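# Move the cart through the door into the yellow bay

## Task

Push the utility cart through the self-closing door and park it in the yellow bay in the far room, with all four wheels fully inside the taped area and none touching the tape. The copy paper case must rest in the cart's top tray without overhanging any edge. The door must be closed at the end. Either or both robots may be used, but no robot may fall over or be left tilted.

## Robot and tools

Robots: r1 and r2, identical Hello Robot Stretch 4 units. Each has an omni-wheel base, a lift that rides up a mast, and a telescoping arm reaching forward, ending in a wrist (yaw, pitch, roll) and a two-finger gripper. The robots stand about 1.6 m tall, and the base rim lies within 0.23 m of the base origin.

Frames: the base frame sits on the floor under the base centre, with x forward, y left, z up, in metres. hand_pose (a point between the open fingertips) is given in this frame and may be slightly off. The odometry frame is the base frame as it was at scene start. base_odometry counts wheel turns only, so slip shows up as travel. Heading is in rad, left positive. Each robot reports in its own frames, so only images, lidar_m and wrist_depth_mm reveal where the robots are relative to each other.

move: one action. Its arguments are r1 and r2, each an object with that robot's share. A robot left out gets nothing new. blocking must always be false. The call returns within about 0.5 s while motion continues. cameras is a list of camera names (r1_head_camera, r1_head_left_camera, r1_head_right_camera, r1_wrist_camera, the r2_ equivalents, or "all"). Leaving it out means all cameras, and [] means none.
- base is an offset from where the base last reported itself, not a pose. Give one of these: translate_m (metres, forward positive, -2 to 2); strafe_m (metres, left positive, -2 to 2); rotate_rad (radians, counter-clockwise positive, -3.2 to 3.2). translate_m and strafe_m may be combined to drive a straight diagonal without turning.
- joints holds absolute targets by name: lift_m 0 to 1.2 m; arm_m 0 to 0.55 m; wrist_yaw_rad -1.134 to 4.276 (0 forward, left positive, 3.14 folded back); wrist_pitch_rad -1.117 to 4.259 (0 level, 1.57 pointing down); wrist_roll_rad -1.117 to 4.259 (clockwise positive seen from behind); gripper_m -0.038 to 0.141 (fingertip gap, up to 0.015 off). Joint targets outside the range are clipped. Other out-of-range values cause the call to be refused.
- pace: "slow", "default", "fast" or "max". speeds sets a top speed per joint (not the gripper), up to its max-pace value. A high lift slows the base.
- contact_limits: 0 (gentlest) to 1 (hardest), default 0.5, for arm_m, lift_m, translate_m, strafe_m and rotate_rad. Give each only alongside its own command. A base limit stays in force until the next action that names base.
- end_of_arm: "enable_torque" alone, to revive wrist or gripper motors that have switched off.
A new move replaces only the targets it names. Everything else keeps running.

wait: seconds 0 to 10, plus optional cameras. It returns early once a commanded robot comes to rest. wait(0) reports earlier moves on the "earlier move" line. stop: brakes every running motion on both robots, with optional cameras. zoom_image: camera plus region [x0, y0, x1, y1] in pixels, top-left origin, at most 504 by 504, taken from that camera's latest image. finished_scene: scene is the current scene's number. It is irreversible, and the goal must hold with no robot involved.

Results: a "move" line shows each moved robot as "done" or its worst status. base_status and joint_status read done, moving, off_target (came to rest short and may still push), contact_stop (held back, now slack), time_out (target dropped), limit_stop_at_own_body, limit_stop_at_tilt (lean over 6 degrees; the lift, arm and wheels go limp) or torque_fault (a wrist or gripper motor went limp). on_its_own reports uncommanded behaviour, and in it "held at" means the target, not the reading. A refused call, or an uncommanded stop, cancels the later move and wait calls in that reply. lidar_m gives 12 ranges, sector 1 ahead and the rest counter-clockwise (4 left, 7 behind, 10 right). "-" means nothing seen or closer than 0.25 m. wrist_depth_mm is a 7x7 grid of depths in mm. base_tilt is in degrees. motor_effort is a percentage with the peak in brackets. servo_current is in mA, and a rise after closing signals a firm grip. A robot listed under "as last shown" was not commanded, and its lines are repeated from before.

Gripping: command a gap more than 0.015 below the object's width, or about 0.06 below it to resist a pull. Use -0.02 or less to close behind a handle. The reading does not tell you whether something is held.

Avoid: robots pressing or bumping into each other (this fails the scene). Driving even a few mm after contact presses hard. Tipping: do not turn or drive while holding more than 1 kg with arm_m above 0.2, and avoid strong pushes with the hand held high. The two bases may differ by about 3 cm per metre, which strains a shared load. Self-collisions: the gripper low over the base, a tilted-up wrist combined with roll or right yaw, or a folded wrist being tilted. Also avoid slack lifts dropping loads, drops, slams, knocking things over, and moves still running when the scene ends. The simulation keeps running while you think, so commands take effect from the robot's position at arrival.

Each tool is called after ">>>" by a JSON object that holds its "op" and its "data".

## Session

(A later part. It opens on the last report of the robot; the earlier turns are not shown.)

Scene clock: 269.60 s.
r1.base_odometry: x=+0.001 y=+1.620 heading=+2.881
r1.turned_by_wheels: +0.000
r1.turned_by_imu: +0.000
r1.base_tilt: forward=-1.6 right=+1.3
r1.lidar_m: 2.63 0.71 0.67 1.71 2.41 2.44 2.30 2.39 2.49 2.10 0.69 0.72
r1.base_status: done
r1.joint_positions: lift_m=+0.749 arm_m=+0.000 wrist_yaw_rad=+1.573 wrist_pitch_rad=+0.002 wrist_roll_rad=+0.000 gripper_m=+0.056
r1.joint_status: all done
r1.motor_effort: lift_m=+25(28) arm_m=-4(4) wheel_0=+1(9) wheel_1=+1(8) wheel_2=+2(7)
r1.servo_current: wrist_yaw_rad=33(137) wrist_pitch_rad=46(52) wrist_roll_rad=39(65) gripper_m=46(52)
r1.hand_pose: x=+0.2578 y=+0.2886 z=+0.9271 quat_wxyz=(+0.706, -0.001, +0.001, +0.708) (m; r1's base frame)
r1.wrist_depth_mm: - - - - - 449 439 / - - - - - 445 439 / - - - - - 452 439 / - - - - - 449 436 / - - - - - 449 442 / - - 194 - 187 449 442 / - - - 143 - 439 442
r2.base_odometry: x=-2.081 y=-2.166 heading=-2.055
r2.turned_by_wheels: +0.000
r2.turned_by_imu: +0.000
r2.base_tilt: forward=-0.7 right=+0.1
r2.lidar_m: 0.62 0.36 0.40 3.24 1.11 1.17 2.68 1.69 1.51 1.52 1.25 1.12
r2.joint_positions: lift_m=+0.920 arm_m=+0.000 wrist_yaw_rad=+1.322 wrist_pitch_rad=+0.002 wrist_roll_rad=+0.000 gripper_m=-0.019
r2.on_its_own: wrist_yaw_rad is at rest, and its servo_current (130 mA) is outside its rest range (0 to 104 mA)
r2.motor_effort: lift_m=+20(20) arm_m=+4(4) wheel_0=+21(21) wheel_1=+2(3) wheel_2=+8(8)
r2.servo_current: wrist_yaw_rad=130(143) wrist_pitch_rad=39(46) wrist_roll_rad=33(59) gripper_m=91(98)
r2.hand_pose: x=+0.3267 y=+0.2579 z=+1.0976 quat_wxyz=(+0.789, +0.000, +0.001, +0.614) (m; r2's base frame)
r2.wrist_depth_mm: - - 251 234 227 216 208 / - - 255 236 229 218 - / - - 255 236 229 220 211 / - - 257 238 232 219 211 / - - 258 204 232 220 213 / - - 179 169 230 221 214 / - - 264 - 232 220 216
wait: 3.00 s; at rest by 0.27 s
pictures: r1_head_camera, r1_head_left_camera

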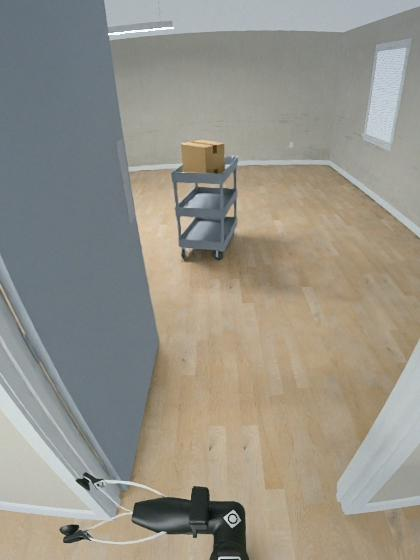

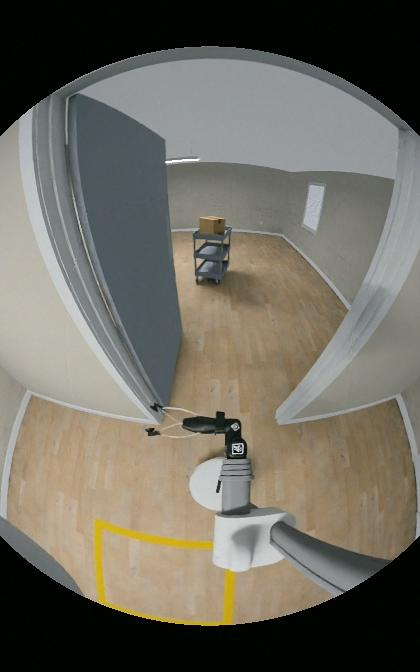

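>>> {"op": "move", "data": {"blocking": false, "r1": {"joints":{"lift_m":0.9,"wrist_yaw_rad":0}}, "cameras": []}}

>>> {"op": "wait", "data": {"seconds": 1.5, "cameras": []}}

>>> {"op": "move", "data": {"blocking": false, "r1": {"base":{"translate_m":1.1}}, "cameras": []}}

>>> {"op": "wait", "data": {"seconds": 6, "cameras": ["r1_head_left_camera","r1_head_camera","r1_wrist_camera"]}}

Scene clock: 289.00 s.
move: r1 moving
r1.base_odometry: x=+0.001 y=+1.620 heading=+2.881
r1.turned_by_wheels: +0.000
r1.turned_by_imu: +0.000
r1.base_tilt: forward=-1.6 right=+1.3
r1.lidar_m: 2.62 0.71 0.68 1.71 2.45 2.42 2.30 2.39 2.49 2.09 0.67 0.69
r1.joint_positions: lift_m=+0.787 arm_m=+0.000 wrist_yaw_rad=+0.984 wrist_pitch_rad=+0.002 wrist_roll_rad=+0.000 gripper_m=+0.056
r1.joint_status: lift_m moving; wrist_yaw_rad moving
r1.measured_speeds: translate_m=+0.000 strafe_m=+0.000 rotate_rad=+0.000 lift_m=+0.146 arm_m=+0.000 wrist_yaw_rad=-1.819 wrist_pitch_rad=+0.000 wrist_roll_rad=+0.000
r1.motor_effort: lift_m=+26(28) arm_m=-4(4) wheel_0=+2(2) wheel_1=+1(1) wheel_2=+2(2)
r1.servo_current: wrist_yaw_rad=111(124) wrist_pitch_rad=46(46) wrist_roll_rad=26(65) gripper_m=46(46)
r1.hand_pose: x=+0.4035 y=+0.1917 z=+0.9650 quat_wxyz=(+0.881, +0.000, +0.001, +0.472) (m; r1's base frame)
r1.wrist_depth_mm: - - 535 559 - - - / - - 535 564 - - - / - - 544 559 - - - / - - 544 564 - - - / - - 539 564 - - - / - - 192 569 189 - - / - 164 535 143 - - -
r2.base_odometry: x=-2.081 y=-2.166 heading=-2.055
r2.turned_by_wheels: +0.000
r2.turned_by_imu: +0.000
r2.base_tilt: forward=-0.7 right=+0.0
r2.lidar_m: 0.65 0.32 0.35 3.26 1.11 1.20 2.66 1.67 1.51 1.53 1.26 1.14
r2.joint_positions: lift_m=+0.920 arm_m=+0.000 wrist_yaw_rad=+1.322 wrist_pitch_rad=+0.002 wrist_roll_rad=+0.000 gripper_m=-0.019
r2.motor_effort: lift_m=+20(20) arm_m=+4(4) wheel_0=+21(21) wheel_1=+3(3) wheel_2=+7(8)
r2.servo_current: wrist_yaw_rad=137(143) wrist_pitch_rad=46(46) wrist_roll_rad=46(52) gripper_m=91(98)
r2.hand_pose: x=+0.3267 y=+0.2579 z=+1.0976 quat_wxyz=(+0.789, +0.000, +0.001, +0.614) (m; r2's base frame)
r2.wrist_depth_mm: - - 254 235 226 216 208 / - - 255 236 229 218 - / - - 256 237 229 219 211 / - - 257 237 231 220 213 / - - 258 204 232 221 213 / - - 179 169 230 222 214 / - - 263 - 232 220 216
pictures: none

Scene clock: 290.20 s.
earlier move: r1 done
r1.base_odometry: x=+0.001 y=+1.620 heading=+2.881
r1.turned_by_wheels: +0.000
r1.turned_by_imu: +0.000
r1.base_tilt: forward=-1.6 right=+1.3
r1.lidar_m: 2.62 0.68 0.68 1.75 2.42 2.43 2.30 2.40 2.48 2.09 0.70 0.71
r1.joint_positions: lift_m=+0.899 arm_m=+0.000 wrist_yaw_rad=+0.003 wrist_pitch_rad=+0.002 wrist_roll_rad=+0.000 gripper_m=+0.056
r1.joint_status: all done
r1.motor_effort: lift_m=+25(28) arm_m=-4(4) wheel_0=+1(2) wheel_1=+1(1) wheel_2=+2(2)
r1.servo_current: wrist_yaw_rad=52(124) wrist_pitch_rad=46(52) wrist_roll_rad=46(65) gripper_m=46(46)
r1.hand_pose: x=+0.4596 y=-0.0866 z=+1.0771 quat_wxyz=(+1.000, +0.000, +0.001, +0.001) (m; r1's base frame)
r1.wrist_depth_mm: - - - - - - - / - - - - - - - / - - - - - - - / - - - - - - - / - - - - - - - / - - 194 - 187 - - / - 152 - 153 - - -
r2.base_odometry: x=-2.081 y=-2.166 heading=-2.055
r2.turned_by_wheels: +0.000
r2.turned_by_imu: +0.000
r2.base_tilt: forward=-0.7 right=+0.0
r2.lidar_m: 0.63 0.34 0.36 3.25 1.10 1.21 2.69 1.69 1.51 1.54 1.27 1.12
r2.joint_positions: lift_m=+0.920 arm_m=+0.000 wrist_yaw_rad=+1.322 wrist_pitch_rad=+0.002 wrist_roll_rad=+0.000 gripper_m=-0.019
r2.on_its_own: wrist_yaw_rad is at rest, and its servo_current (137 mA) is outside its rest range (0 to 104 mA)
r2.motor_effort: lift_m=+20(20) arm_m=+4(4) wheel_0=+21(21) wheel_1=+2(3) wheel_2=+7(8)
r2.servo_current: wrist_yaw_rad=137(143) wrist_pitch_rad=39(46) wrist_roll_rad=46(59) gripper_m=91(98)
r2.hand_pose: x=+0.3267 y=+0.2579 z=+1.0976 quat_wxyz=(+0.789, +0.000, +0.001, +0.614) (m; r2's base frame)
r2.wrist_depth_mm: - - 253 234 226 216 208 / - - 255 236 229 217 - / - - 256 236 231 220 211 / - - 257 237 232 220 212 / - - 258 204 232 221 213 / - - 179 170 229 222 213 / - - 265 - 231 220 215
wait: 1.20 of 1.5 s (r1 has come to rest)
pictures: none

Scene clock: 290.70 s.
move: r1 moving
r1.base_odometry: x=-0.029 y=+1.628 heading=+2.881
r1.turned_by_wheels: +0.000
r1.turned_by_imu: +0.000
r1.base_tilt: forward=-1.6 right=+1.3
r1.lidar_m: 2.58 0.68 0.65 1.61 2.39 2.48 2.34 2.46 2.47 2.00 0.65 0.71
r1.base_status: translate_m moving
r1.joint_positions: lift_m=+0.899 arm_m=+0.000 wrist_yaw_rad=+0.003 wrist_pitch_rad=+0.002 wrist_roll_rad=+0.000 gripper_m=+0.056
r1.measured_speeds: translate_m=+0.122 strafe_m=-0.002 rotate_rad=+0.002 lift_m=+0.000 arm_m=+0.000 wrist_yaw_rad=+0.000 wrist_pitch_rad=+0.000 wrist_roll_rad=+0.000
r1.motor_effort: lift_m=+25(25) arm_m=-4(4) wheel_0=+7(7) wheel_1=+3(8) wheel_2=-9(9)
r1.servo_current: wrist_yaw_rad=33(65) wrist_pitch_rad=33(46) wrist_roll_rad=46(52) gripper_m=39(52)
r1.hand_pose: x=+0.4595 y=-0.0866 z=+1.0771 quat_wxyz=(+1.000, +0.000, +0.001, +0.001) (m; r1's base frame)
r1.wrist_depth_mm: - - - - - - - / - - - - - - - / - - - - - - - / - - - - - - - / - - - - - - - / - - 193 - 187 - - / - 151 - 154 - - -
r2.base_odometry: x=-2.081 y=-2.166 heading=-2.055
r2.turned_by_wheels: +0.000
r2.turned_by_imu: +0.000
r2.base_tilt: forward=-0.7 right=+0.0
r2.lidar_m: 0.65 0.33 0.39 3.25 1.12 1.14 2.62 1.69 1.50 1.51 1.27 1.13
r2.joint_positions: lift_m=+0.920 arm_m=+0.000 wrist_yaw_rad=+1.322 wrist_pitch_rad=+0.002 wrist_roll_rad=+0.000 gripper_m=-0.019
r2.motor_effort: lift_m=+20(20) arm_m=+4(4) wheel_0=+21(21) wheel_1=+3(3) wheel_2=+7(7)
r2.servo_current: wrist_yaw_rad=124(137) wrist_pitch_rad=39(46) wrist_roll_rad=46(59) gripper_m=91(91)
r2.hand_pose: x=+0.3267 y=+0.2579 z=+1.0976 quat_wxyz=(+0.789, +0.000, +0.001, +0.614) (m; r2's base frame)
r2.wrist_depth_mm: - - 252 235 226 215 208 / - - 255 235 229 217 - / - - 255 236 230 219 211 / - - 257 238 232 220 212 / - - 258 205 233 220 213 / - - 179 169 230 222 213 / - - 264 - 232 220 215
pictures: none

Scene clock: 295.37 s.
earlier move: r1 done
r1.base_odometry: x=-1.062 y=+1.903 heading=+2.881
r1.turned_by_wheels: +0.000
r1.turned_by_imu: +0.000
r1.base_tilt: forward=-1.6 right=+1.3
r1.lidar_m: 1.49 0.64 0.46 0.42 0.45 0.63 3.47 0.71 0.68 1.72 2.45 3.27
r1.base_status: done
r1.joint_positions: lift_m=+0.900 arm_m=+0.000 wrist_yaw_rad=+0.003 wrist_pitch_rad=+0.002 wrist_roll_rad=+0.000 gripper_m=+0.056
r1.motor_effort: lift_m=+25(25) arm_m=-4(4) wheel_0=+1(8) wheel_1=+1(8) wheel_2=+2(10)
r1.servo_current: wrist_yaw_rad=39(72) wrist_pitch_rad=39(52) wrist_roll_rad=39(72) gripper_m=39(52)
r1.hand_pose: x=+0.4595 y=-0.0866 z=+1.0771 quat_wxyz=(+1.000, +0.000, +0.001, +0.001) (m; r1's base frame)
r1.wrist_depth_mm: - - - - - - - / - - - - - - - / - - - - - - - / - - - - - - - / - - 1430 - - - - / - - 192 - 188 - - / - - 178 143 - - -
r2.base_odometry: x=-2.081 y=-2.166 heading=-2.055
r2.turned_by_wheels: +0.000
r2.turned_by_imu: +0.001
r2.base_tilt: forward=-0.7 right=+0.0
r2.lidar_m: 0.63 0.33 0.37 3.24 1.12 1.17 2.65 1.68 1.51 1.52 1.28 1.12
r2.joint_positions: lift_m=+0.920 arm_m=+0.000 wrist_yaw_rad=+1.322 wrist_pitch_rad=+0.002 wrist_roll_rad=+0.000 gripper_m=-0.019
r2.on_its_own: wrist_yaw_rad is at rest, and its servo_current (124 mA) is outside its rest range (0 to 104 mA)
r2.motor_effort: lift_m=+20(20) arm_m=+4(4) wheel_0=+21(22) wheel_1=+3(3) wheel_2=+7(8)
r2.servo_current: wrist_yaw_rad=124(143) wrist_pitch_rad=39(52) wrist_roll_rad=52(59) gripper_m=85(98)
r2.hand_pose: x=+0.3267 y=+0.2579 z=+1.0976 quat_wxyz=(+0.789, +0.000, +0.001, +0.614) (m; r2's base frame)
r2.wrist_depth_mm: - - 253 234 226 216 208 / - - 255 235 229 216 - / - - 257 236 230 219 211 / - - 257 238 232 219 211 / - - 258 204 233 220 213 / - - 179 170 230 222 213 / - - 264 - 233 220 215
wait: 4.67 of 6 s (r1 has come to rest)
pictures: r1_head_camera, r1_head_left_camera, r1_wrist_camera

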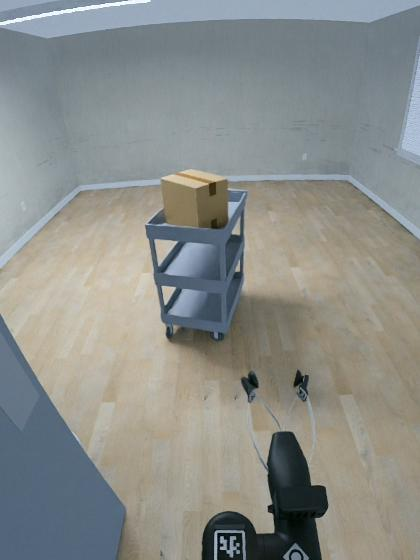

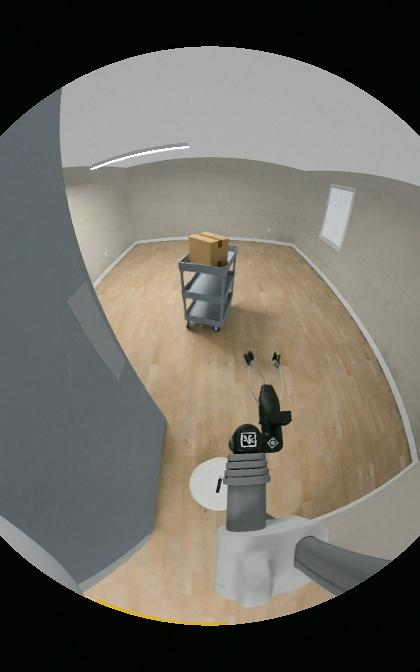

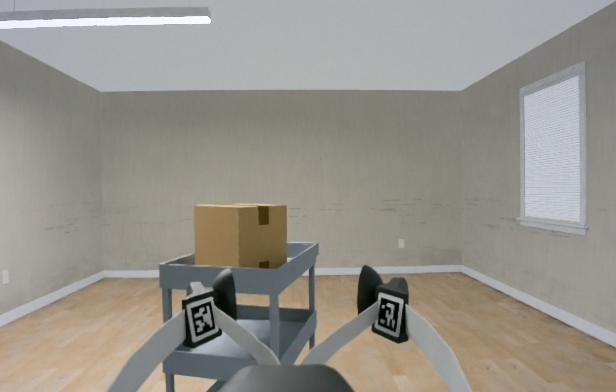

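>>> {"op": "zoom_image", "data": {"camera": "r1_wrist_camera", "region": [130, 180, 350, 392]}}

>>> {"op": "zoom_image", "data": {"camera": "r1_head_camera", "region": [120, 140, 290, 360]}}

Scaled by 2.291.

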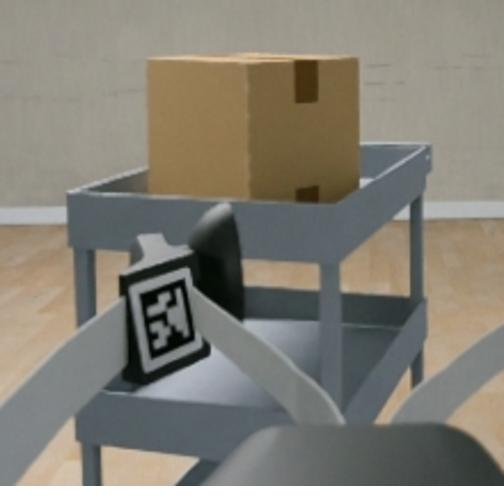

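Scaled by 2.291 from the camera's 420x560 image, which has a finer 600x800 frame.

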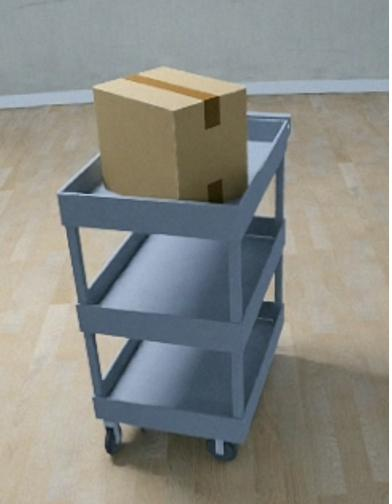

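>>> {"op": "move", "data": {"blocking": false, "r1": {"base":{"translate_m":0.6},"joints":{"lift_m":0.652,"wrist_roll_rad":1.57,"gripper_m":0.141}}, "cameras": []}}

>>> {"op": "wait", "data": {"seconds": 4, "cameras": ["r1_head_left_camera"]}}

>>> {"op": "move", "data": {"blocking": false, "r1": {"base":{"strafe_m":0.33}}, "cameras": []}}

>>> {"op": "wait", "data": {"seconds": 4, "cameras": ["r1_head_left_camera","r1_head_camera","r1_wrist_camera"]}}

Scene clock: 341.97 s.
move: r1 moving
r1.base_odometry: x=-1.092 y=+1.911 heading=+2.882
r1.turned_by_wheels: +0.000
r1.turned_by_imu: +0.000
r1.base_tilt: forward=-1.6 right=+1.3
r1.lidar_m: 1.48 0.63 0.45 0.43 0.46 0.61 3.51 0.73 0.70 1.86 2.43 3.25
r1.base_status: translate_m moving
r1.joint_positions: lift_m=+0.863 arm_m=+0.000 wrist_yaw_rad=+0.003 wrist_pitch_rad=+0.002 wrist_roll_rad=+0.580 gripper_m=+0.075
r1.joint_status: lift_m moving; wrist_roll_rad moving; gripper_m moving
r1.measured_speeds: translate_m=+0.122 strafe_m=-0.001 rotate_rad=+0.001 lift_m=-0.146 arm_m=+0.000 wrist_yaw_rad=+0.000 wrist_pitch_rad=+0.000 wrist_roll_rad=+1.818
r1.motor_effort: lift_m=+11(23) arm_m=-4(4) wheel_0=+5(7) wheel_1=+5(8) wheel_2=-9(9)
r1.servo_current: wrist_yaw_rad=52(59) wrist_pitch_rad=39(46) wrist_roll_rad=85(98) gripper_m=85(85)
r1.hand_pose: x=+0.4595 y=-0.0866 z=+1.0402 quat_wxyz=(+0.958, +0.286, +0.001, +0.001) (m; r1's base frame)
r1.wrist_depth_mm: - - - - - - - / - - - - - - - / - - - - - - - / - - - - - - - / - - - 1464 - - - / - - 193 - 187 - 1756 / - - - 138 1921 1708 1464
r2.base_odometry: x=-2.081 y=-2.166 heading=-2.055
r2.turned_by_wheels: +0.000
r2.turned_by_imu: +0.000
r2.base_tilt: forward=-0.7 right=+0.0
r2.lidar_m: 0.65 0.34 0.39 3.27 1.09 1.19 2.66 1.68 1.52 1.53 1.24 1.13
r2.joint_positions: lift_m=+0.920 arm_m=+0.000 wrist_yaw_rad=+1.322 wrist_pitch_rad=+0.002 wrist_roll_rad=+0.000 gripper_m=-0.019
r2.motor_effort: lift_m=+20(20) arm_m=+4(4) wheel_0=+21(21) wheel_1=+3(3) wheel_2=+7(8)
r2.servo_current: wrist_yaw_rad=130(143) wrist_pitch_rad=46(46) wrist_roll_rad=52(52) gripper_m=91(91)
r2.hand_pose: x=+0.3267 y=+0.2579 z=+1.0976 quat_wxyz=(+0.789, +0.000, +0.001, +0.614) (m; r2's base frame)
r2.wrist_depth_mm: - - 252 233 226 216 208 / - - 255 235 229 216 - / - - 256 236 229 219 211 / - - 258 238 231 220 212 / - - 258 204 233 221 213 / - - 179 169 230 221 215 / - - 263 - 232 220 216
pictures: none

Scene clock: 344.97 s.
earlier move: r1 done
r1.base_odometry: x=-1.642 y=+2.057 heading=+2.882
r1.turned_by_wheels: +0.000
r1.turned_by_imu: +0.000
r1.base_tilt: forward=-1.6 right=+1.3
r1.lidar_m: 0.94 1.06 0.76 0.43 0.44 0.64 4.14 1.16 1.52 2.34 2.40 3.23
r1.base_status: done
r1.joint_positions: lift_m=+0.653 arm_m=+0.000 wrist_yaw_rad=+0.003 wrist_pitch_rad=+0.002 wrist_roll_rad=+1.568 gripper_m=+0.141
r1.joint_status: all done
r1.motor_effort: lift_m=+13(23) arm_m=-4(4) wheel_0=+0(9) wheel_1=+0(8) wheel_2=+2(10)
r1.servo_current: wrist_yaw_rad=52(78) wrist_pitch_rad=33(52) wrist_roll_rad=65(98) gripper_m=39(104)
r1.hand_pose: x=+0.4595 y=-0.0866 z=+0.8301 quat_wxyz=(+0.708, +0.706, +0.002, +0.000) (m; r1's base frame)
r1.wrist_depth_mm: - - - - - 1618 1160 / - - - - - 1708 1205 / - - - - - 1708 1182 / - - - - - 1708 1138 / - - - 960 - 1308 - / - 209 820 842 191 194 - / - - 854 143 - - -
r2.base_odometry: x=-2.081 y=-2.166 heading=-2.055
r2.turned_by_wheels: +0.000
r2.turned_by_imu: +0.000
r2.base_tilt: forward=-0.7 right=+0.1
r2.lidar_m: 0.65 0.34 0.40 0.69 1.11 1.20 2.65 1.67 1.50 1.51 1.22 1.12
r2.joint_positions: lift_m=+0.920 arm_m=+0.000 wrist_yaw_rad=+1.322 wrist_pitch_rad=+0.002 wrist_roll_rad=+0.000 gripper_m=-0.019
r2.on_its_own: wrist_yaw_rad is at rest, and its servo_current (130 mA) is outside its rest range (0 to 104 mA)
r2.motor_effort: lift_m=+20(20) arm_m=+4(4) wheel_0=+21(22) wheel_1=+2(3) wheel_2=+7(8)
r2.servo_current: wrist_yaw_rad=130(150) wrist_pitch_rad=39(46) wrist_roll_rad=46(65) gripper_m=91(98)
r2.hand_pose: x=+0.3267 y=+0.2579 z=+1.0976 quat_wxyz=(+0.789, +0.000, +0.001, +0.614) (m; r2's base frame)
r2.wrist_depth_mm: - - 252 234 227 216 208 / - - 255 236 229 218 - / - - 256 236 230 219 211 / - - 257 237 232 220 212 / - - 259 204 232 220 213 / - - 175 169 231 222 214 / - - 264 - 232 220 215
wait: 3.00 of 4 s (r1 has come to rest)
pictures: r1_head_left_camera

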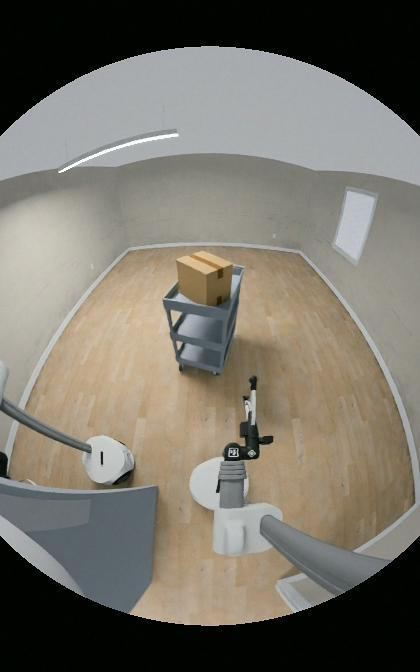

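Scene clock: 345.47 s.
move: r1 moving
r1.base_odometry: x=-1.651 y=+2.022 heading=+2.882
r1.turned_by_wheels: +0.000
r1.turned_by_imu: +0.000
r1.base_tilt: forward=-1.6 right=+1.3
r1.lidar_m: 0.92 1.05 0.70 0.41 0.41 0.59 4.15 1.18 1.50 2.38 2.48 3.32
r1.base_status: strafe_m moving
r1.joint_positions: lift_m=+0.653 arm_m=+0.000 wrist_yaw_rad=+0.003 wrist_pitch_rad=+0.002 wrist_roll_rad=+1.568 gripper_m=+0.141
r1.measured_speeds: translate_m=+0.000 strafe_m=+0.141 rotate_rad=+0.000 lift_m=+0.000 arm_m=+0.000 wrist_yaw_rad=+0.000 wrist_pitch_rad=+0.000 wrist_roll_rad=+0.000
r1.motor_effort: lift_m=+12(13) arm_m=-4(4) wheel_0=-11(11) wheel_1=+8(10) wheel_2=+0(2)
r1.servo_current: wrist_yaw_rad=39(65) wrist_pitch_rad=39(46) wrist_roll_rad=46(59) gripper_m=39(46)
r1.hand_pose: x=+0.4595 y=-0.0866 z=+0.8301 quat_wxyz=(+0.708, +0.706, +0.002, +0.000) (m; r1's base frame)
r1.wrist_depth_mm: - - - - - 1708 1182 / - - - - - 1708 1160 / - - - - - 1708 1182 / - - - - - 1808 1118 / - - 931 946 - 732 - / - 210 809 820 191 195 - / - - 904 142 - 1397 -
r2.base_odometry: x=-2.081 y=-2.166 heading=-2.055
r2.turned_by_wheels: +0.000
r2.turned_by_imu: +0.000
r2.base_tilt: forward=-0.7 right=+0.0
r2.lidar_m: 0.64 0.35 0.36 0.67 1.12 1.19 2.64 1.69 1.53 1.52 1.28 1.12
r2.joint_positions: lift_m=+0.920 arm_m=+0.000 wrist_yaw_rad=+1.322 wrist_pitch_rad=+0.002 wrist_roll_rad=+0.000 gripper_m=-0.019
r2.motor_effort: lift_m=+20(20) arm_m=+4(4) wheel_0=+21(21) wheel_1=+2(3) wheel_2=+7(8)
r2.servo_current: wrist_yaw_rad=117(143) wrist_pitch_rad=39(46) wrist_roll_rad=46(52) gripper_m=91(98)
r2.hand_pose: x=+0.3267 y=+0.2579 z=+1.0976 quat_wxyz=(+0.789, +0.000, +0.001, +0.614) (m; r2's base frame)
r2.wrist_depth_mm: - - 252 234 227 216 209 / - - 255 236 229 218 - / - - 255 237 230 219 211 / - - 257 238 232 220 212 / - - 258 203 233 220 214 / - - 179 169 229 222 215 / - - 264 - 232 220 216
pictures: none

Scene clock: 347.40 s.
earlier move: r1 done
r1.base_odometry: x=-1.726 y=+1.739 heading=+2.882
r1.turned_by_wheels: +0.000
r1.turned_by_imu: +0.002
r1.base_tilt: forward=-1.6 right=+1.3
r1.lidar_m: 0.97 3.01 0.39 0.34 0.25 0.25 0.67 1.36 1.52 2.68 2.75 0.95
r1.base_status: done
r1.joint_positions: lift_m=+0.652 arm_m=+0.000 wrist_yaw_rad=+0.003 wrist_pitch_rad=+0.002 wrist_roll_rad=+1.568 gripper_m=+0.141
r1.motor_effort: lift_m=+14(14) arm_m=-4(4) wheel_0=-12(15) wheel_1=+8(12) wheel_2=+5(6)
r1.servo_current: wrist_yaw_rad=26(72) wrist_pitch_rad=39(52) wrist_roll_rad=39(65) gripper_m=39(52)
r1.hand_pose: x=+0.4595 y=-0.0866 z=+0.8300 quat_wxyz=(+0.708, +0.706, +0.002, +0.000) (m; r1's base frame)
r1.wrist_depth_mm: - - - - - 1661 1160 / - - - - - 1618 1182 / - - 831 - - - - / - - 831 - - - - / - - - - - 1537 - / - 209 - - 210 197 1205 / - - - 149 - 1756 1229
r2.base_odometry: x=-2.082 y=-2.166 heading=-2.058
r2.turned_by_wheels: -0.002
r2.turned_by_imu: -0.024
r2.base_tilt: forward=-2.1 right=+0.9
r2.lidar_m: 0.63 0.34 0.34 0.38 1.09 1.17 2.75 1.65 1.47 1.48 1.27 1.13
r2.joint_positions: lift_m=+0.920 arm_m=+0.000 wrist_yaw_rad=+1.318 wrist_pitch_rad=+0.007 wrist_roll_rad=+0.000 gripper_m=-0.019
r2.motor_effort: lift_m=+20(20) arm_m=+4(4) wheel_0=+4(21) wheel_1=+6(7) wheel_2=-5(8)
r2.servo_current: wrist_yaw_rad=104(143) wrist_pitch_rad=52(52) wrist_roll_rad=52(59) gripper_m=65(98)
r2.hand_pose: x=+0.3277 y=+0.2573 z=+1.0960 quat_wxyz=(+0.791, -0.002, +0.003, +0.612) (m; r2's base frame)
r2.wrist_depth_mm: - - 230 152 220 213 210 / - - 231 224 221 215 211 / - - 233 153 221 216 213 / - - 234 225 222 216 213 / - - 236 211 224 219 215 / - - 179 163 223 219 215 / - 459 238 - 225 220 216
wait: 1.93 of 4 s (r1 has come to rest)
pictures: r1_head_camera, r1_head_left_camera, r1_wrist_camera

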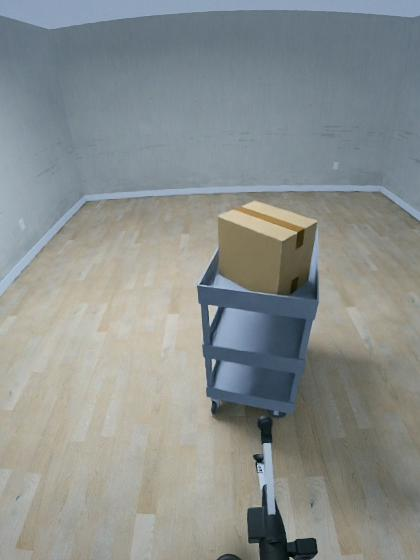

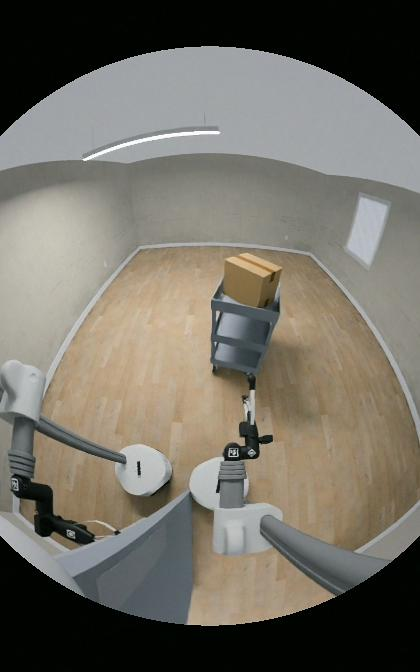

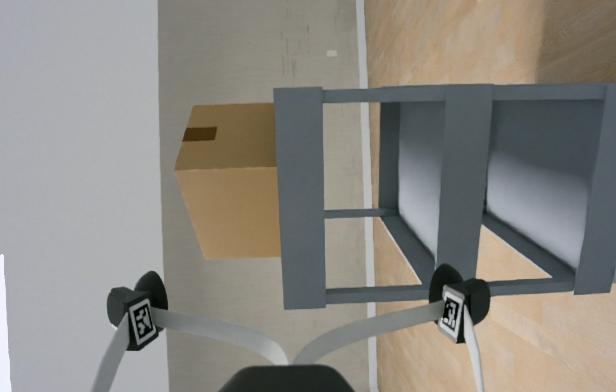

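>>> {"op": "move", "data": {"blocking": false, "r1": {"base":{"strafe_m":-0.05}}, "cameras": []}}

>>> {"op": "wait", "data": {"seconds": 2, "cameras": []}}

>>> {"op": "move", "data": {"blocking": false, "r1": {"base":{"translate_m":0.5}}, "cameras": []}}

>>> {"op": "wait", "data": {"seconds": 4, "cameras": ["r1_head_left_camera","r1_head_camera","r1_wrist_camera","r2_head_camera"]}}

Scene clock: 359.10 s.
move: r1 moving
r1.base_odometry: x=-1.718 y=+1.772 heading=+2.882
r1.turned_by_wheels: +0.000
r1.turned_by_imu: +0.000
r1.base_tilt: forward=-1.6 right=+1.3
r1.lidar_m: 0.97 3.08 0.43 0.37 0.25 0.26 0.74 1.31 1.51 2.63 2.71 0.97
r1.base_status: strafe_m moving
r1.joint_positions: lift_m=+0.652 arm_m=+0.000 wrist_yaw_rad=+0.003 wrist_pitch_rad=+0.002 wrist_roll_rad=+1.568 gripper_m=+0.141
r1.measured_speeds: translate_m=+0.000 strafe_m=-0.108 rotate_rad=+0.002 lift_m=+0.000 arm_m=+0.000 wrist_yaw_rad=+0.000 wrist_pitch_rad=+0.000 wrist_roll_rad=+0.000
r1.motor_effort: lift_m=+14(14) arm_m=-4(4) wheel_0=+1(11) wheel_1=+1(6) wheel_2=+1(4)
r1.servo_current: wrist_yaw_rad=52(59) wrist_pitch_rad=52(52) wrist_roll_rad=46(72) gripper_m=39(46)
r1.hand_pose: x=+0.4595 y=-0.0866 z=+0.8300 quat_wxyz=(+0.708, +0.706, +0.002, +0.000) (m; r1's base frame)
r1.wrist_depth_mm: - - - - - 1661 1160 / - - - - - 1661 1160 / - - 866 - - - - / - - 788 - - - - / - - 976 - - 1499 - / - 210 - - 210 196 1229 / - - - 150 - 1708 1229
r2: as last shown
r2.turned_by_wheels: +0.000
r2.turned_by_imu: +0.033
r2.base_tilt: forward=-1.2 right=+0.4
r2.lidar_m: 0.59 0.32 0.35 0.44 1.09 1.32 2.60 1.68 1.52 1.54 1.24 1.13
r2.joint_positions: lift_m=+0.920 arm_m=+0.000 wrist_yaw_rad=+1.318 wrist_pitch_rad=+0.004 wrist_roll_rad=+0.000 gripper_m=-0.019
r2.measured_speeds: translate_m=+0.000 strafe_m=+0.000 rotate_rad=+0.000 lift_m=+0.000 arm_m=+0.000 wrist_yaw_rad=+0.000 wrist_pitch_rad=-0.050 wrist_roll_rad=+0.000
r2.motor_effort: lift_m=+20(20) arm_m=+4(4) wheel_0=+4(4) wheel_1=+7(7) wheel_2=-5(5)
r2.servo_current: wrist_yaw_rad=111(111) wrist_pitch_rad=39(52) wrist_roll_rad=52(52) gripper_m=59(72)
r2.hand_pose: x=+0.3277 y=+0.2573 z=+1.0968 quat_wxyz=(+0.791, -0.001, +0.002, +0.612) (m; r2's base frame)
r2.wrist_depth_mm: - - 236 153 218 209 204 / - - 237 223 219 211 206 / - - 238 153 220 211 206 / - - 238 163 221 212 207 / - - 241 154 221 213 208 / - - 174 162 219 213 208 / - 480 245 - 224 212 209
pictures: none

Scene clock: 359.83 s.
earlier move: r1 done
r1.base_odometry: x=-1.714 y=+1.787 heading=+2.882
r1.turned_by_wheels: +0.000
r1.turned_by_imu: +0.000
r1.base_tilt: forward=-1.6 right=+1.3
r1.lidar_m: 0.94 3.08 0.42 0.38 0.25 0.26 0.78 1.30 1.52 2.64 2.70 0.98
r1.base_status: done
r1.joint_positions: lift_m=+0.652 arm_m=+0.000 wrist_yaw_rad=+0.003 wrist_pitch_rad=+0.002 wrist_roll_rad=+1.568 gripper_m=+0.141
r1.motor_effort: lift_m=+14(14) arm_m=-4(4) wheel_0=-5(11) wheel_1=+9(12) wheel_2=+2(4)
r1.servo_current: wrist_yaw_rad=52(59) wrist_pitch_rad=39(52) wrist_roll_rad=46(72) gripper_m=46(52)
r1.hand_pose: x=+0.4595 y=-0.0866 z=+0.8300 quat_wxyz=(+0.708, +0.706, +0.002, +0.000) (m; r1's base frame)
r1.wrist_depth_mm: - - - - - 1661 1160 / - - - - - 1661 1182 / - - 917 - - - - / - - 798 - - - - / - - 917 991 - - - / - 210 - - - 197 1118 / - - - 150 - 1756 1182
r2.base_odometry: x=-2.082 y=-2.166 heading=-2.058
r2.turned_by_wheels: +0.000
r2.turned_by_imu: +0.016
r2.base_tilt: forward=-0.7 right=+0.1
r2.lidar_m: 0.60 0.31 0.37 0.44 1.11 1.40 2.59 1.68 1.51 1.53 1.24 1.14
r2.joint_positions: lift_m=+0.920 arm_m=+0.000 wrist_yaw_rad=+1.315 wrist_pitch_rad=+0.001 wrist_roll_rad=+0.000 gripper_m=-0.019
r2.motor_effort: lift_m=+20(20) arm_m=+4(4) wheel_0=+2(4) wheel_1=+6(7) wheel_2=-5(6)
r2.servo_current: wrist_yaw_rad=78(111) wrist_pitch_rad=39(52) wrist_roll_rad=59(59) gripper_m=59(72)
r2.hand_pose: x=+0.3285 y=+0.2568 z=+1.0978 quat_wxyz=(+0.792, +0.000, +0.000, +0.611) (m; r2's base frame)
r2.wrist_depth_mm: - - 240 154 217 208 201 / - - 239 224 218 209 203 / - - 242 163 219 209 203 / - - 241 161 220 210 204 / - - 243 160 220 211 204 / - - 180 154 216 212 205 / - 480 247 - 220 209 206
wait: 0.73 of 2 s (r1 has come to rest)
pictures: none

Scene clock: 360.33 s.
move: r1 moving
r1.base_odometry: x=-1.744 y=+1.795 heading=+2.883
r1.turned_by_wheels: +0.000
r1.turned_by_imu: +0.000
r1.base_tilt: forward=-1.6 right=+1.3
r1.lidar_m: 0.94 3.09 0.45 0.38 0.25 0.25 0.75 1.33 1.56 2.62 2.71 0.96
r1.base_status: translate_m moving
r1.joint_positions: lift_m=+0.652 arm_m=+0.000 wrist_yaw_rad=+0.003 wrist_pitch_rad=+0.002 wrist_roll_rad=+1.568 gripper_m=+0.141
r1.measured_speeds: translate_m=+0.122 strafe_m=+0.001 rotate_rad=+0.001 lift_m=+0.000 arm_m=+0.000 wrist_yaw_rad=+0.000 wrist_pitch_rad=+0.000 wrist_roll_rad=+0.000
r1.motor_effort: lift_m=+14(14) arm_m=-4(4) wheel_0=+4(5) wheel_1=+9(15) wheel_2=-8(9)
r1.servo_current: wrist_yaw_rad=46(65) wrist_pitch_rad=46(46) wrist_roll_rad=52(65) gripper_m=33(46)
r1.hand_pose: x=+0.4595 y=-0.0866 z=+0.8300 quat_wxyz=(+0.708, +0.706, +0.002, +0.000) (m; r1's base frame)
r1.wrist_depth_mm: - - - - - 1618 1160 / - - - - - 1618 1205 / - - 878 854 - - - / - - 788 - - - - / - - 866 - - - - / - 210 976 - - 196 1205 / - - - 149 - 1756 1205
r2: as last shown
r2.turned_by_imu: +0.001
r2.lidar_m: 0.61 0.35 0.39 0.43 1.09 1.39 2.55 1.67 1.52 1.54 1.26 1.12
r2.motor_effort: lift_m=+20(20) arm_m=+4(4) wheel_0=+3(3) wheel_1=+6(6) wheel_2=-4(5)
r2.servo_current: wrist_yaw_rad=78(91) wrist_pitch_rad=39(46) wrist_roll_rad=39(59) gripper_m=59(65)
r2.wrist_depth_mm: - - 244 162 221 211 204 / - - 248 161 222 211 - / - - 249 161 223 211 205 / - - 249 157 224 213 206 / - - 250 157 225 214 207 / - - 183 160 221 215 207 / - 480 466 - 224 212 208
pictures: none

Scene clock: 363.00 s.
earlier move: r1 done
r1.base_odometry: x=-2.197 y=+1.915 heading=+2.883
r1.turned_by_wheels: +0.000
r1.turned_by_imu: +0.000
r1.base_tilt: forward=-1.6 right=+1.3
r1.lidar_m: 0.49 0.56 2.20 2.12 0.53 0.56 0.68 1.74 2.20 2.61 2.68 0.48
r1.base_status: done
r1.joint_positions: lift_m=+0.652 arm_m=+0.000 wrist_yaw_rad=+0.003 wrist_pitch_rad=+0.002 wrist_roll_rad=+1.568 gripper_m=+0.141
r1.motor_effort: lift_m=+14(14) arm_m=-4(4) wheel_0=+3(8) wheel_1=+2(15) wheel_2=+1(10)
r1.servo_current: wrist_yaw_rad=33(72) wrist_pitch_rad=39(52) wrist_roll_rad=46(72) gripper_m=46(52)
r1.hand_pose: x=+0.4595 y=-0.0866 z=+0.8300 quat_wxyz=(+0.708, +0.706, +0.002, +0.000) (m; r1's base frame)
r1.wrist_depth_mm: - - - 228 240 1397 - / - 407 375 236 820 - - / 343 342 317 245 842 842 - / 293 291 290 254 866 878 - / 317 320 315 264 - - - / - 209 274 272 211 194 - / - 492 492 143 - 1921 -
r2.base_odometry: x=-2.082 y=-2.166 heading=-2.057
r2.turned_by_wheels: +0.000
r2.turned_by_imu: +0.001
r2.base_tilt: forward=-0.7 right=+0.0
r2.lidar_m: 0.62 0.35 0.40 0.55 0.54 1.37 2.58 1.69 1.51 1.55 1.26 1.14
r2.joint_positions: lift_m=+0.920 arm_m=+0.000 wrist_yaw_rad=+1.315 wrist_pitch_rad=+0.001 wrist_roll_rad=+0.000 gripper_m=-0.019
r2.motor_effort: lift_m=+20(20) arm_m=+4(4) wheel_0=+8(9) wheel_1=+1(6) wheel_2=-1(5)
r2.servo_current: wrist_yaw_rad=78(98) wrist_pitch_rad=39(46) wrist_roll_rad=59(59) gripper_m=65(65)
r2.hand_pose: x=+0.3285 y=+0.2568 z=+1.0978 quat_wxyz=(+0.792, +0.000, +0.000, +0.611) (m; r2's base frame)
r2.wrist_depth_mm: 654 - 256 167 228 218 208 / 647 - 257 164 229 218 209 / 647 - 259 167 232 220 211 / 647 - 260 168 233 220 213 / 647 - - 168 235 222 213 / - - 185 168 230 223 215 / - - 265 - 233 220 216
wait: 2.67 of 4 s (r1 has come to rest)
pictures: r1_head_camera, r1_head_left_camera, r1_wrist_camera, r2_head_camera

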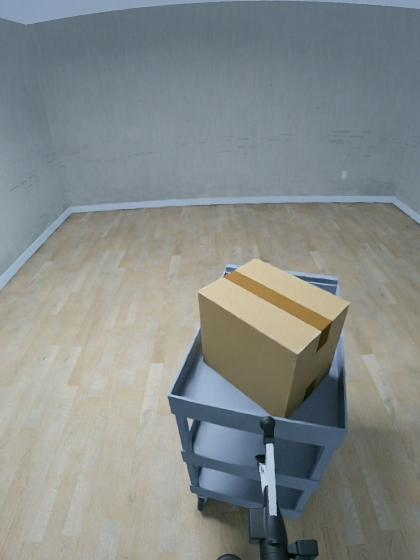

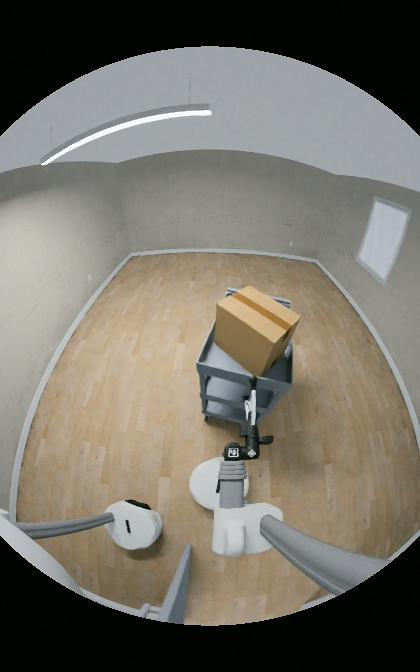

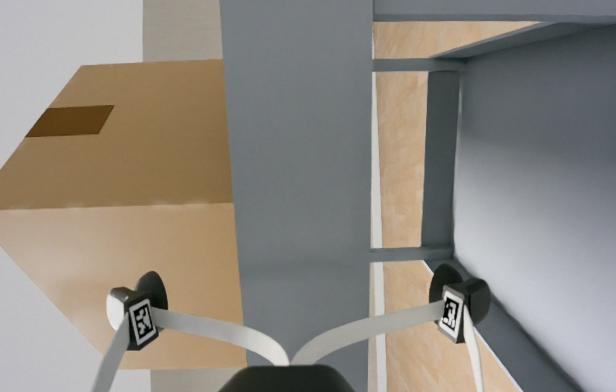

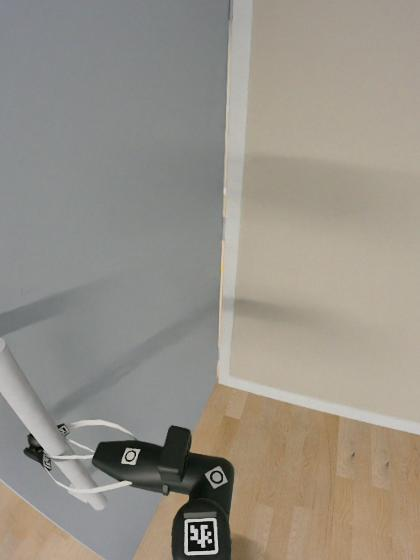

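>>> {"op": "move", "data": {"blocking": false, "r1": {"base":{"translate_m":0.085},"pace":"slow","contact_limits":{"translate_m":0.1}}, "cameras": []}}

>>> {"op": "wait", "data": {"seconds": 3, "cameras": ["r1_wrist_camera"]}}

>>> {"op": "move", "data": {"blocking": false, "r1": {"joints":{"gripper_m":0.03}}, "cameras": []}}

>>> {"op": "wait", "data": {"seconds": 2, "cameras": ["r1_wrist_camera","r1_head_camera"]}}

Scene clock: 375.07 s.
move: r1 moving
r1.base_odometry: x=-2.209 y=+1.918 heading=+2.883
r1.turned_by_wheels: +0.000
r1.turned_by_imu: +0.000
r1.base_tilt: forward=-1.6 right=+1.3
r1.lidar_m: 0.48 0.59 2.22 2.10 0.52 0.57 0.71 1.76 2.24 2.60 2.70 0.47
r1.base_status: translate_m moving
r1.joint_positions: lift_m=+0.652 arm_m=+0.000 wrist_yaw_rad=+0.003 wrist_pitch_rad=+0.002 wrist_roll_rad=+1.568 gripper_m=+0.141
r1.measured_speeds: translate_m=+0.049 strafe_m=-0.001 rotate_rad=+0.001 lift_m=+0.000 arm_m=+0.000 wrist_yaw_rad=+0.000 wrist_pitch_rad=+0.000 wrist_roll_rad=+0.000
r1.motor_effort: lift_m=+14(14) arm_m=-4(4) wheel_0=+4(7) wheel_1=+3(5) wheel_2=-4(7)
r1.servo_current: wrist_yaw_rad=52(72) wrist_pitch_rad=39(46) wrist_roll_rad=33(52) gripper_m=39(46)
r1.contact_limits: translate_m 0.1
r1.hand_pose: x=+0.4595 y=-0.0866 z=+0.8300 quat_wxyz=(+0.708, +0.706, +0.002, +0.000) (m; r1's base frame)
r1.wrist_depth_mm: - - 220 217 224 1576 - / - 392 359 226 809 - - / 329 325 303 235 831 - - / 281 283 274 242 866 866 - / 307 307 304 252 257 - - / - 209 262 260 211 195 - / - 445 473 143 - 1863 -
r2: as last shown
r2.turned_by_imu: +0.000
r2.base_tilt: forward=-0.6 right=+0.1
r2.lidar_m: 0.62 0.36 0.41 0.54 0.53 1.38 2.57 1.65 1.51 1.55 1.24 1.12
r2.motor_effort: lift_m=+20(20) arm_m=+4(4) wheel_0=+8(9) wheel_1=+1(1) wheel_2=-1(1)
r2.servo_current: wrist_yaw_rad=91(91) wrist_pitch_rad=33(46) wrist_roll_rad=46(59) gripper_m=52(65)
r2.wrist_depth_mm: 634 - 256 167 229 216 209 / 640 - 256 164 229 217 210 / 647 - 258 167 231 220 211 / 661 - 259 168 233 221 213 / 654 - - 168 235 222 215 / - - 185 168 229 224 214 / - - 266 - 233 221 216
pictures: none

Scene clock: 376.70 s.
earlier move: r1 done
r1.base_odometry: x=-2.279 y=+1.937 heading=+2.883
r1.turned_by_wheels: +0.000
r1.turned_by_imu: +0.000
r1.base_tilt: forward=-1.6 right=+1.3
r1.lidar_m: 0.39 0.49 2.22 2.11 0.58 0.59 0.69 1.85 2.33 2.59 2.71 0.40
r1.base_status: done
r1.joint_positions: lift_m=+0.652 arm_m=+0.000 wrist_yaw_rad=+0.003 wrist_pitch_rad=+0.002 wrist_roll_rad=+1.568 gripper_m=+0.141
r1.motor_effort: lift_m=+14(14) arm_m=-4(4) wheel_0=+3(7) wheel_1=+1(6) wheel_2=-3(7)
r1.servo_current: wrist_yaw_rad=39(72) wrist_pitch_rad=52(52) wrist_roll_rad=52(65) gripper_m=46(52)
r1.contact_limits: translate_m 0.1
r1.hand_pose: x=+0.4595 y=-0.0866 z=+0.8300 quat_wxyz=(+0.708, +0.706, +0.002, +0.000) (m; r1's base frame)
r1.wrist_depth_mm: - - 152 153 156 1756 - / 291 289 158 158 158 732 - / 242 239 163 163 163 768 - / 206 206 170 169 171 788 - / 225 227 176 176 177 798 - / 272 210 182 182 183 194 - / 342 329 329 151 191 1708 -
r2.base_odometry: x=-2.082 y=-2.166 heading=-2.057
r2.turned_by_wheels: +0.000
r2.turned_by_imu: +0.000
r2.base_tilt: forward=-0.7 right=+0.0
r2.lidar_m: 0.60 0.35 0.39 0.58 0.59 1.39 2.55 1.67 1.50 1.53 1.23 1.13
r2.joint_positions: lift_m=+0.920 arm_m=+0.000 wrist_yaw_rad=+1.315 wrist_pitch_rad=+0.001 wrist_roll_rad=+0.000 gripper_m=-0.019
r2.motor_effort: lift_m=+20(20) arm_m=+4(4) wheel_0=+9(9) wheel_1=+1(1) wheel_2=-1(1)
r2.servo_current: wrist_yaw_rad=85(91) wrist_pitch_rad=39(46) wrist_roll_rad=52(59) gripper_m=59(72)
r2.hand_pose: x=+0.3285 y=+0.2568 z=+1.0978 quat_wxyz=(+0.792, +0.000, +0.000, +0.611) (m; r2's base frame)
r2.wrist_depth_mm: - - 255 167 230 216 209 / - - 256 164 229 219 210 / - - 258 167 231 220 213 / - - 258 168 232 220 213 / - - - 169 234 222 214 / - - 186 169 229 224 214 / - - 265 - 235 220 216
wait: 1.63 of 3 s (r1 has come to rest)
pictures: r1_wrist_camera

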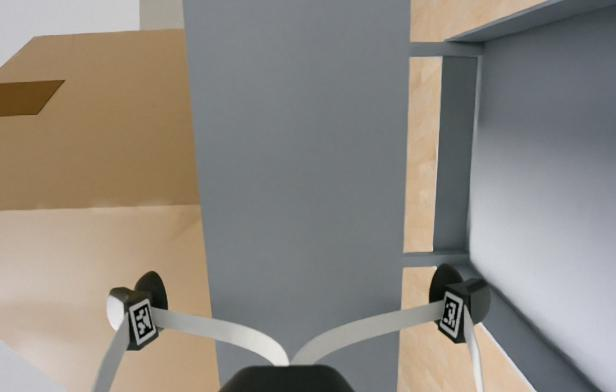

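Scene clock: 377.20 s.
move: r1 moving
r1.base_odometry: x=-2.279 y=+1.937 heading=+2.883
r1.turned_by_wheels: +0.000
r1.turned_by_imu: +0.000
r1.base_tilt: forward=-1.6 right=+1.3
r1.lidar_m: 0.41 0.49 2.23 2.12 0.58 0.56 0.70 1.82 2.35 2.60 2.67 0.39
r1.joint_positions: lift_m=+0.652 arm_m=+0.000 wrist_yaw_rad=+0.003 wrist_pitch_rad=+0.002 wrist_roll_rad=+1.568 gripper_m=+0.130
r1.joint_status: gripper_m moving
r1.motor_effort: lift_m=+13(14) arm_m=-4(4) wheel_0=+4(4) wheel_1=+2(2) wheel_2=-3(3)
r1.servo_current: wrist_yaw_rad=52(52) wrist_pitch_rad=39(52) wrist_roll_rad=46(65) gripper_m=85(85)
r1.contact_limits: translate_m 0.1
r1.hand_pose: x=+0.4595 y=-0.0866 z=+0.8300 quat_wxyz=(+0.708, +0.706, +0.002, +0.000) (m; r1's base frame)
r1.wrist_depth_mm: - - 152 153 155 1708 - / 291 290 158 158 159 723 - / 243 240 164 164 164 768 - / 206 206 170 169 170 778 - / 225 226 177 176 177 798 - / 271 203 182 182 184 196 - / 345 332 329 150 191 1708 -
r2: as last shown
r2.base_tilt: forward=-0.8 right=+0.1
r2.lidar_m: 0.62 0.34 0.39 0.59 0.59 1.41 2.54 1.68 1.52 1.54 1.25 1.15
r2.motor_effort: lift_m=+20(20) arm_m=+3(4) wheel_0=+8(9) wheel_1=+1(1) wheel_2=-1(1)
r2.servo_current: wrist_yaw_rad=85(91) wrist_pitch_rad=39(46) wrist_roll_rad=39(52) gripper_m=52(65)
r2.wrist_depth_mm: - - 256 167 229 216 209 / - - 256 164 230 218 210 / - - 259 167 231 220 211 / - - 259 168 233 220 213 / - - - 168 235 222 213 / - - 185 168 229 222 215 / - - 265 - 233 220 216
pictures: none

Scene clock: 378.77 s.
earlier move: r1 done
r1.base_odometry: x=-2.279 y=+1.937 heading=+2.883
r1.turned_by_wheels: +0.000
r1.turned_by_imu: +0.000
r1.base_tilt: forward=-1.6 right=+1.2
r1.lidar_m: 0.40 0.47 2.20 2.12 0.59 0.60 0.67 1.83 2.32 2.63 2.71 0.41
r1.joint_positions: lift_m=+0.652 arm_m=+0.000 wrist_yaw_rad=+0.003 wrist_pitch_rad=+0.007 wrist_roll_rad=+1.568 gripper_m=+0.031
r1.joint_status: all done
r1.motor_effort: lift_m=+16(16) arm_m=-4(4) wheel_0=+2(4) wheel_1=+1(2) wheel_2=-2(3)
r1.servo_current: wrist_yaw_rad=46(65) wrist_pitch_rad=46(59) wrist_roll_rad=59(65) gripper_m=78(195)
r1.contact_limits: translate_m 0.1
r1.hand_pose: x=+0.4595 y=-0.0866 z=+0.8283 quat_wxyz=(+0.708, +0.706, +0.004, -0.002) (m; r1's base frame)
r1.wrist_depth_mm: 334 334 147 148 - 1661 - / 267 268 152 154 155 750 - / 224 225 158 160 160 768 - / 197 200 165 167 167 - - / 225 228 171 172 173 - - / 274 264 181 180 181 - - / 334 317 187 185 191 1756 -
r2.base_odometry: x=-2.082 y=-2.166 heading=-2.057
r2.turned_by_wheels: +0.000
r2.turned_by_imu: +0.000
r2.base_tilt: forward=-0.7 right=+0.0
r2.lidar_m: 0.61 0.34 0.41 0.59 0.58 1.49 2.56 1.68 1.51 1.55 1.26 1.15
r2.joint_positions: lift_m=+0.920 arm_m=+0.000 wrist_yaw_rad=+1.315 wrist_pitch_rad=+0.001 wrist_roll_rad=+0.000 gripper_m=-0.019
r2.motor_effort: lift_m=+20(20) arm_m=+4(4) wheel_0=+8(9) wheel_1=+1(1) wheel_2=-2(2)
r2.servo_current: wrist_yaw_rad=91(98) wrist_pitch_rad=46(46) wrist_roll_rad=46(59) gripper_m=59(65)
r2.hand_pose: x=+0.3285 y=+0.2568 z=+1.0978 quat_wxyz=(+0.792, +0.000, +0.000, +0.611) (m; r2's base frame)
r2.wrist_depth_mm: - - 256 167 229 216 209 / - - 257 164 230 217 210 / - - 259 167 231 220 211 / - - 260 167 232 220 212 / - - - 168 234 222 213 / - - 185 168 229 223 215 / - - 265 - 234 220 216
wait: 1.57 of 2 s (r1 has come to rest)
pictures: r1_head_camera, r1_wrist_camera

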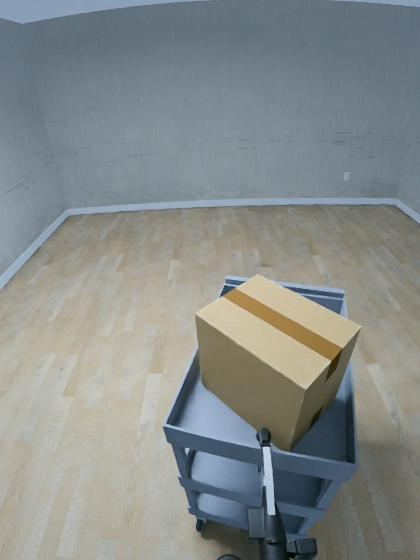

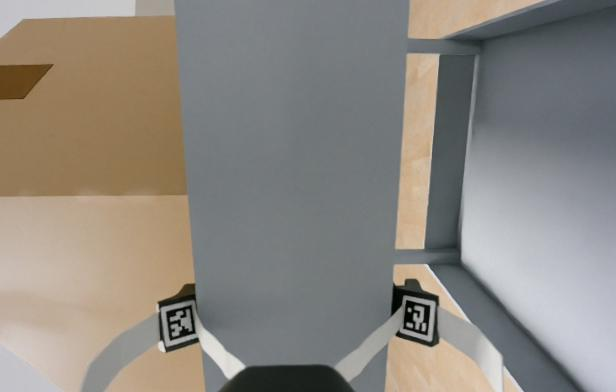

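>>> {"op": "move", "data": {"blocking": false, "r1": {"base":{"translate_m":-0.35,"strafe_m":-0.27},"pace":"slow"}, "cameras": []}}

>>> {"op": "wait", "data": {"seconds": 7, "cameras": ["r1_wrist_camera","r1_head_camera","r1_head_left_camera"]}}

Scene clock: 387.53 s.
move: r1 moving
r1.base_odometry: x=-2.267 y=+1.942 heading=+2.883
r1.turned_by_wheels: +0.001
r1.turned_by_imu: +0.000
r1.base_tilt: forward=-1.5 right=+1.3
r1.lidar_m: 0.40 0.47 2.23 2.11 0.57 0.59 0.71 1.81 2.33 2.61 2.70 0.40
r1.base_status: translate_m moving; strafe_m moving
r1.joint_positions: lift_m=+0.652 arm_m=+0.000 wrist_yaw_rad=+0.003 wrist_pitch_rad=+0.008 wrist_roll_rad=+1.568 gripper_m=+0.031
r1.measured_speeds: translate_m=-0.041 strafe_m=-0.032 rotate_rad=-0.001 lift_m=+0.000 arm_m=+0.000 wrist_yaw_rad=+0.000 wrist_pitch_rad=+0.000 wrist_roll_rad=+0.000
r1.motor_effort: lift_m=+16(16) arm_m=-4(4) wheel_0=+3(4) wheel_1=-7(9) wheel_2=+9(9)
r1.servo_current: wrist_yaw_rad=52(59) wrist_pitch_rad=39(59) wrist_roll_rad=52(65) gripper_m=85(85)
r1.hand_pose: x=+0.4595 y=-0.0866 z=+0.8283 quat_wxyz=(+0.708, +0.706, +0.004, -0.002) (m; r1's base frame)
r1.wrist_depth_mm: 340 338 148 150 - 1708 - / 271 271 153 154 156 750 - / 226 227 159 161 162 750 - / 200 202 166 167 167 - - / 226 227 172 172 174 - - / 272 264 181 180 181 - - / 330 177 187 185 191 1756 -
r2: as last shown
r2.lidar_m: 0.60 0.34 0.40 0.58 0.60 1.40 2.57 1.68 1.52 1.53 1.25 1.13
r2.motor_effort: lift_m=+20(20) arm_m=+4(4) wheel_0=+9(9) wheel_1=+1(1) wheel_2=-1(1)
r2.servo_current: wrist_yaw_rad=85(91) wrist_pitch_rad=39(46) wrist_roll_rad=59(59) gripper_m=65(65)
r2.wrist_depth_mm: - - 257 167 229 218 209 / - - 256 164 229 217 210 / - - 258 167 231 221 211 / 668 - 259 168 233 220 213 / 683 - - 168 235 223 213 / - - 185 168 229 223 215 / 683 - 266 - 233 220 216
pictures: none

Scene clock: 392.67 s.
earlier move: r1 done
r1.base_odometry: x=-1.872 y=+2.108 heading=+2.883
r1.turned_by_wheels: +0.000
r1.turned_by_imu: -0.002
r1.base_tilt: forward=-1.6 right=+1.3
r1.lidar_m: 0.35 0.37 2.47 0.66 0.52 0.63 - 1.38 1.84 2.36 2.40 0.44
r1.base_status: done
r1.joint_positions: lift_m=+0.652 arm_m=+0.000 wrist_yaw_rad=+0.002 wrist_pitch_rad=+0.008 wrist_roll_rad=+1.569 gripper_m=+0.031
r1.motor_effort: lift_m=+16(16) arm_m=-4(4) wheel_0=+2(5) wheel_1=-3(9) wheel_2=+4(11)
r1.servo_current: wrist_yaw_rad=52(72) wrist_pitch_rad=46(65) wrist_roll_rad=52(78) gripper_m=78(85)
r1.hand_pose: x=+0.4595 y=-0.0869 z=+0.8282 quat_wxyz=(+0.708, +0.706, +0.003, -0.002) (m; r1's base frame)
r1.wrist_depth_mm: - - 226 224 248 263 1042 / - - 216 216 - 1576 1205 / - - 208 209 - 1756 - / 271 266 202 202 205 - - / 231 234 195 195 788 - - / 244 244 189 189 187 - - / 257 162 182 183 183 151 -
r2.base_odometry: x=-2.082 y=-2.166 heading=-2.057
r2.turned_by_wheels: +0.000
r2.turned_by_imu: +0.001
r2.base_tilt: forward=-0.7 right=+0.0
r2.lidar_m: 0.64 0.35 0.38 0.66 0.91 4.65 2.60 1.69 1.52 1.54 1.25 1.12
r2.joint_positions: lift_m=+0.920 arm_m=+0.000 wrist_yaw_rad=+1.315 wrist_pitch_rad=+0.001 wrist_roll_rad=+0.000 gripper_m=-0.019
r2.motor_effort: lift_m=+20(20) arm_m=+4(4) wheel_0=+8(9) wheel_1=+1(1) wheel_2=-1(1)
r2.servo_current: wrist_yaw_rad=78(98) wrist_pitch_rad=46(52) wrist_roll_rad=52(65) gripper_m=59(72)
r2.hand_pose: x=+0.3285 y=+0.2568 z=+1.0978 quat_wxyz=(+0.792, +0.000, +0.000, +0.611) (m; r2's base frame)
r2.wrist_depth_mm: - - 252 167 229 216 209 / - - 256 163 230 218 211 / - - 258 167 232 219 212 / - - 260 168 232 221 213 / 991 - 262 168 234 222 214 / 946 798 185 168 229 222 215 / - - 265 - 233 220 215
wait: 5.13 of 7 s (r1 has come to rest)
pictures: r1_head_camera, r1_head_left_camera, r1_wrist_camera

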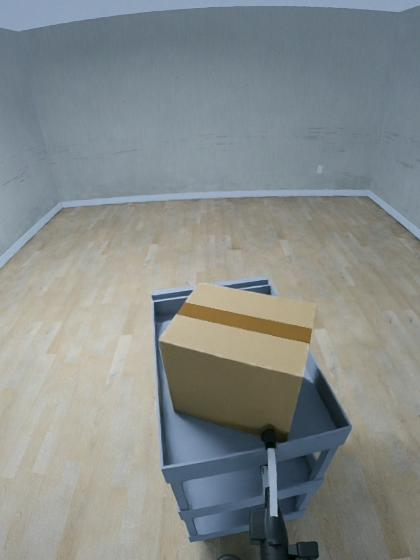

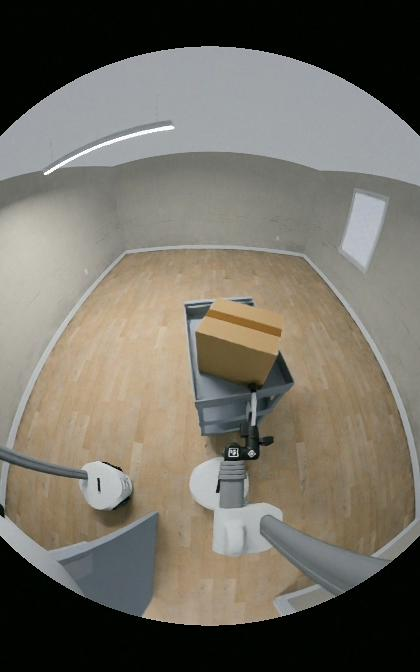

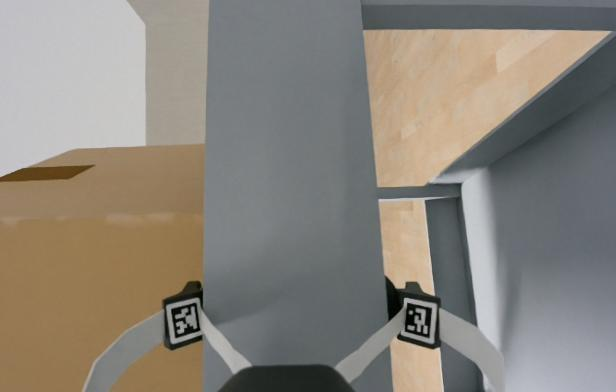

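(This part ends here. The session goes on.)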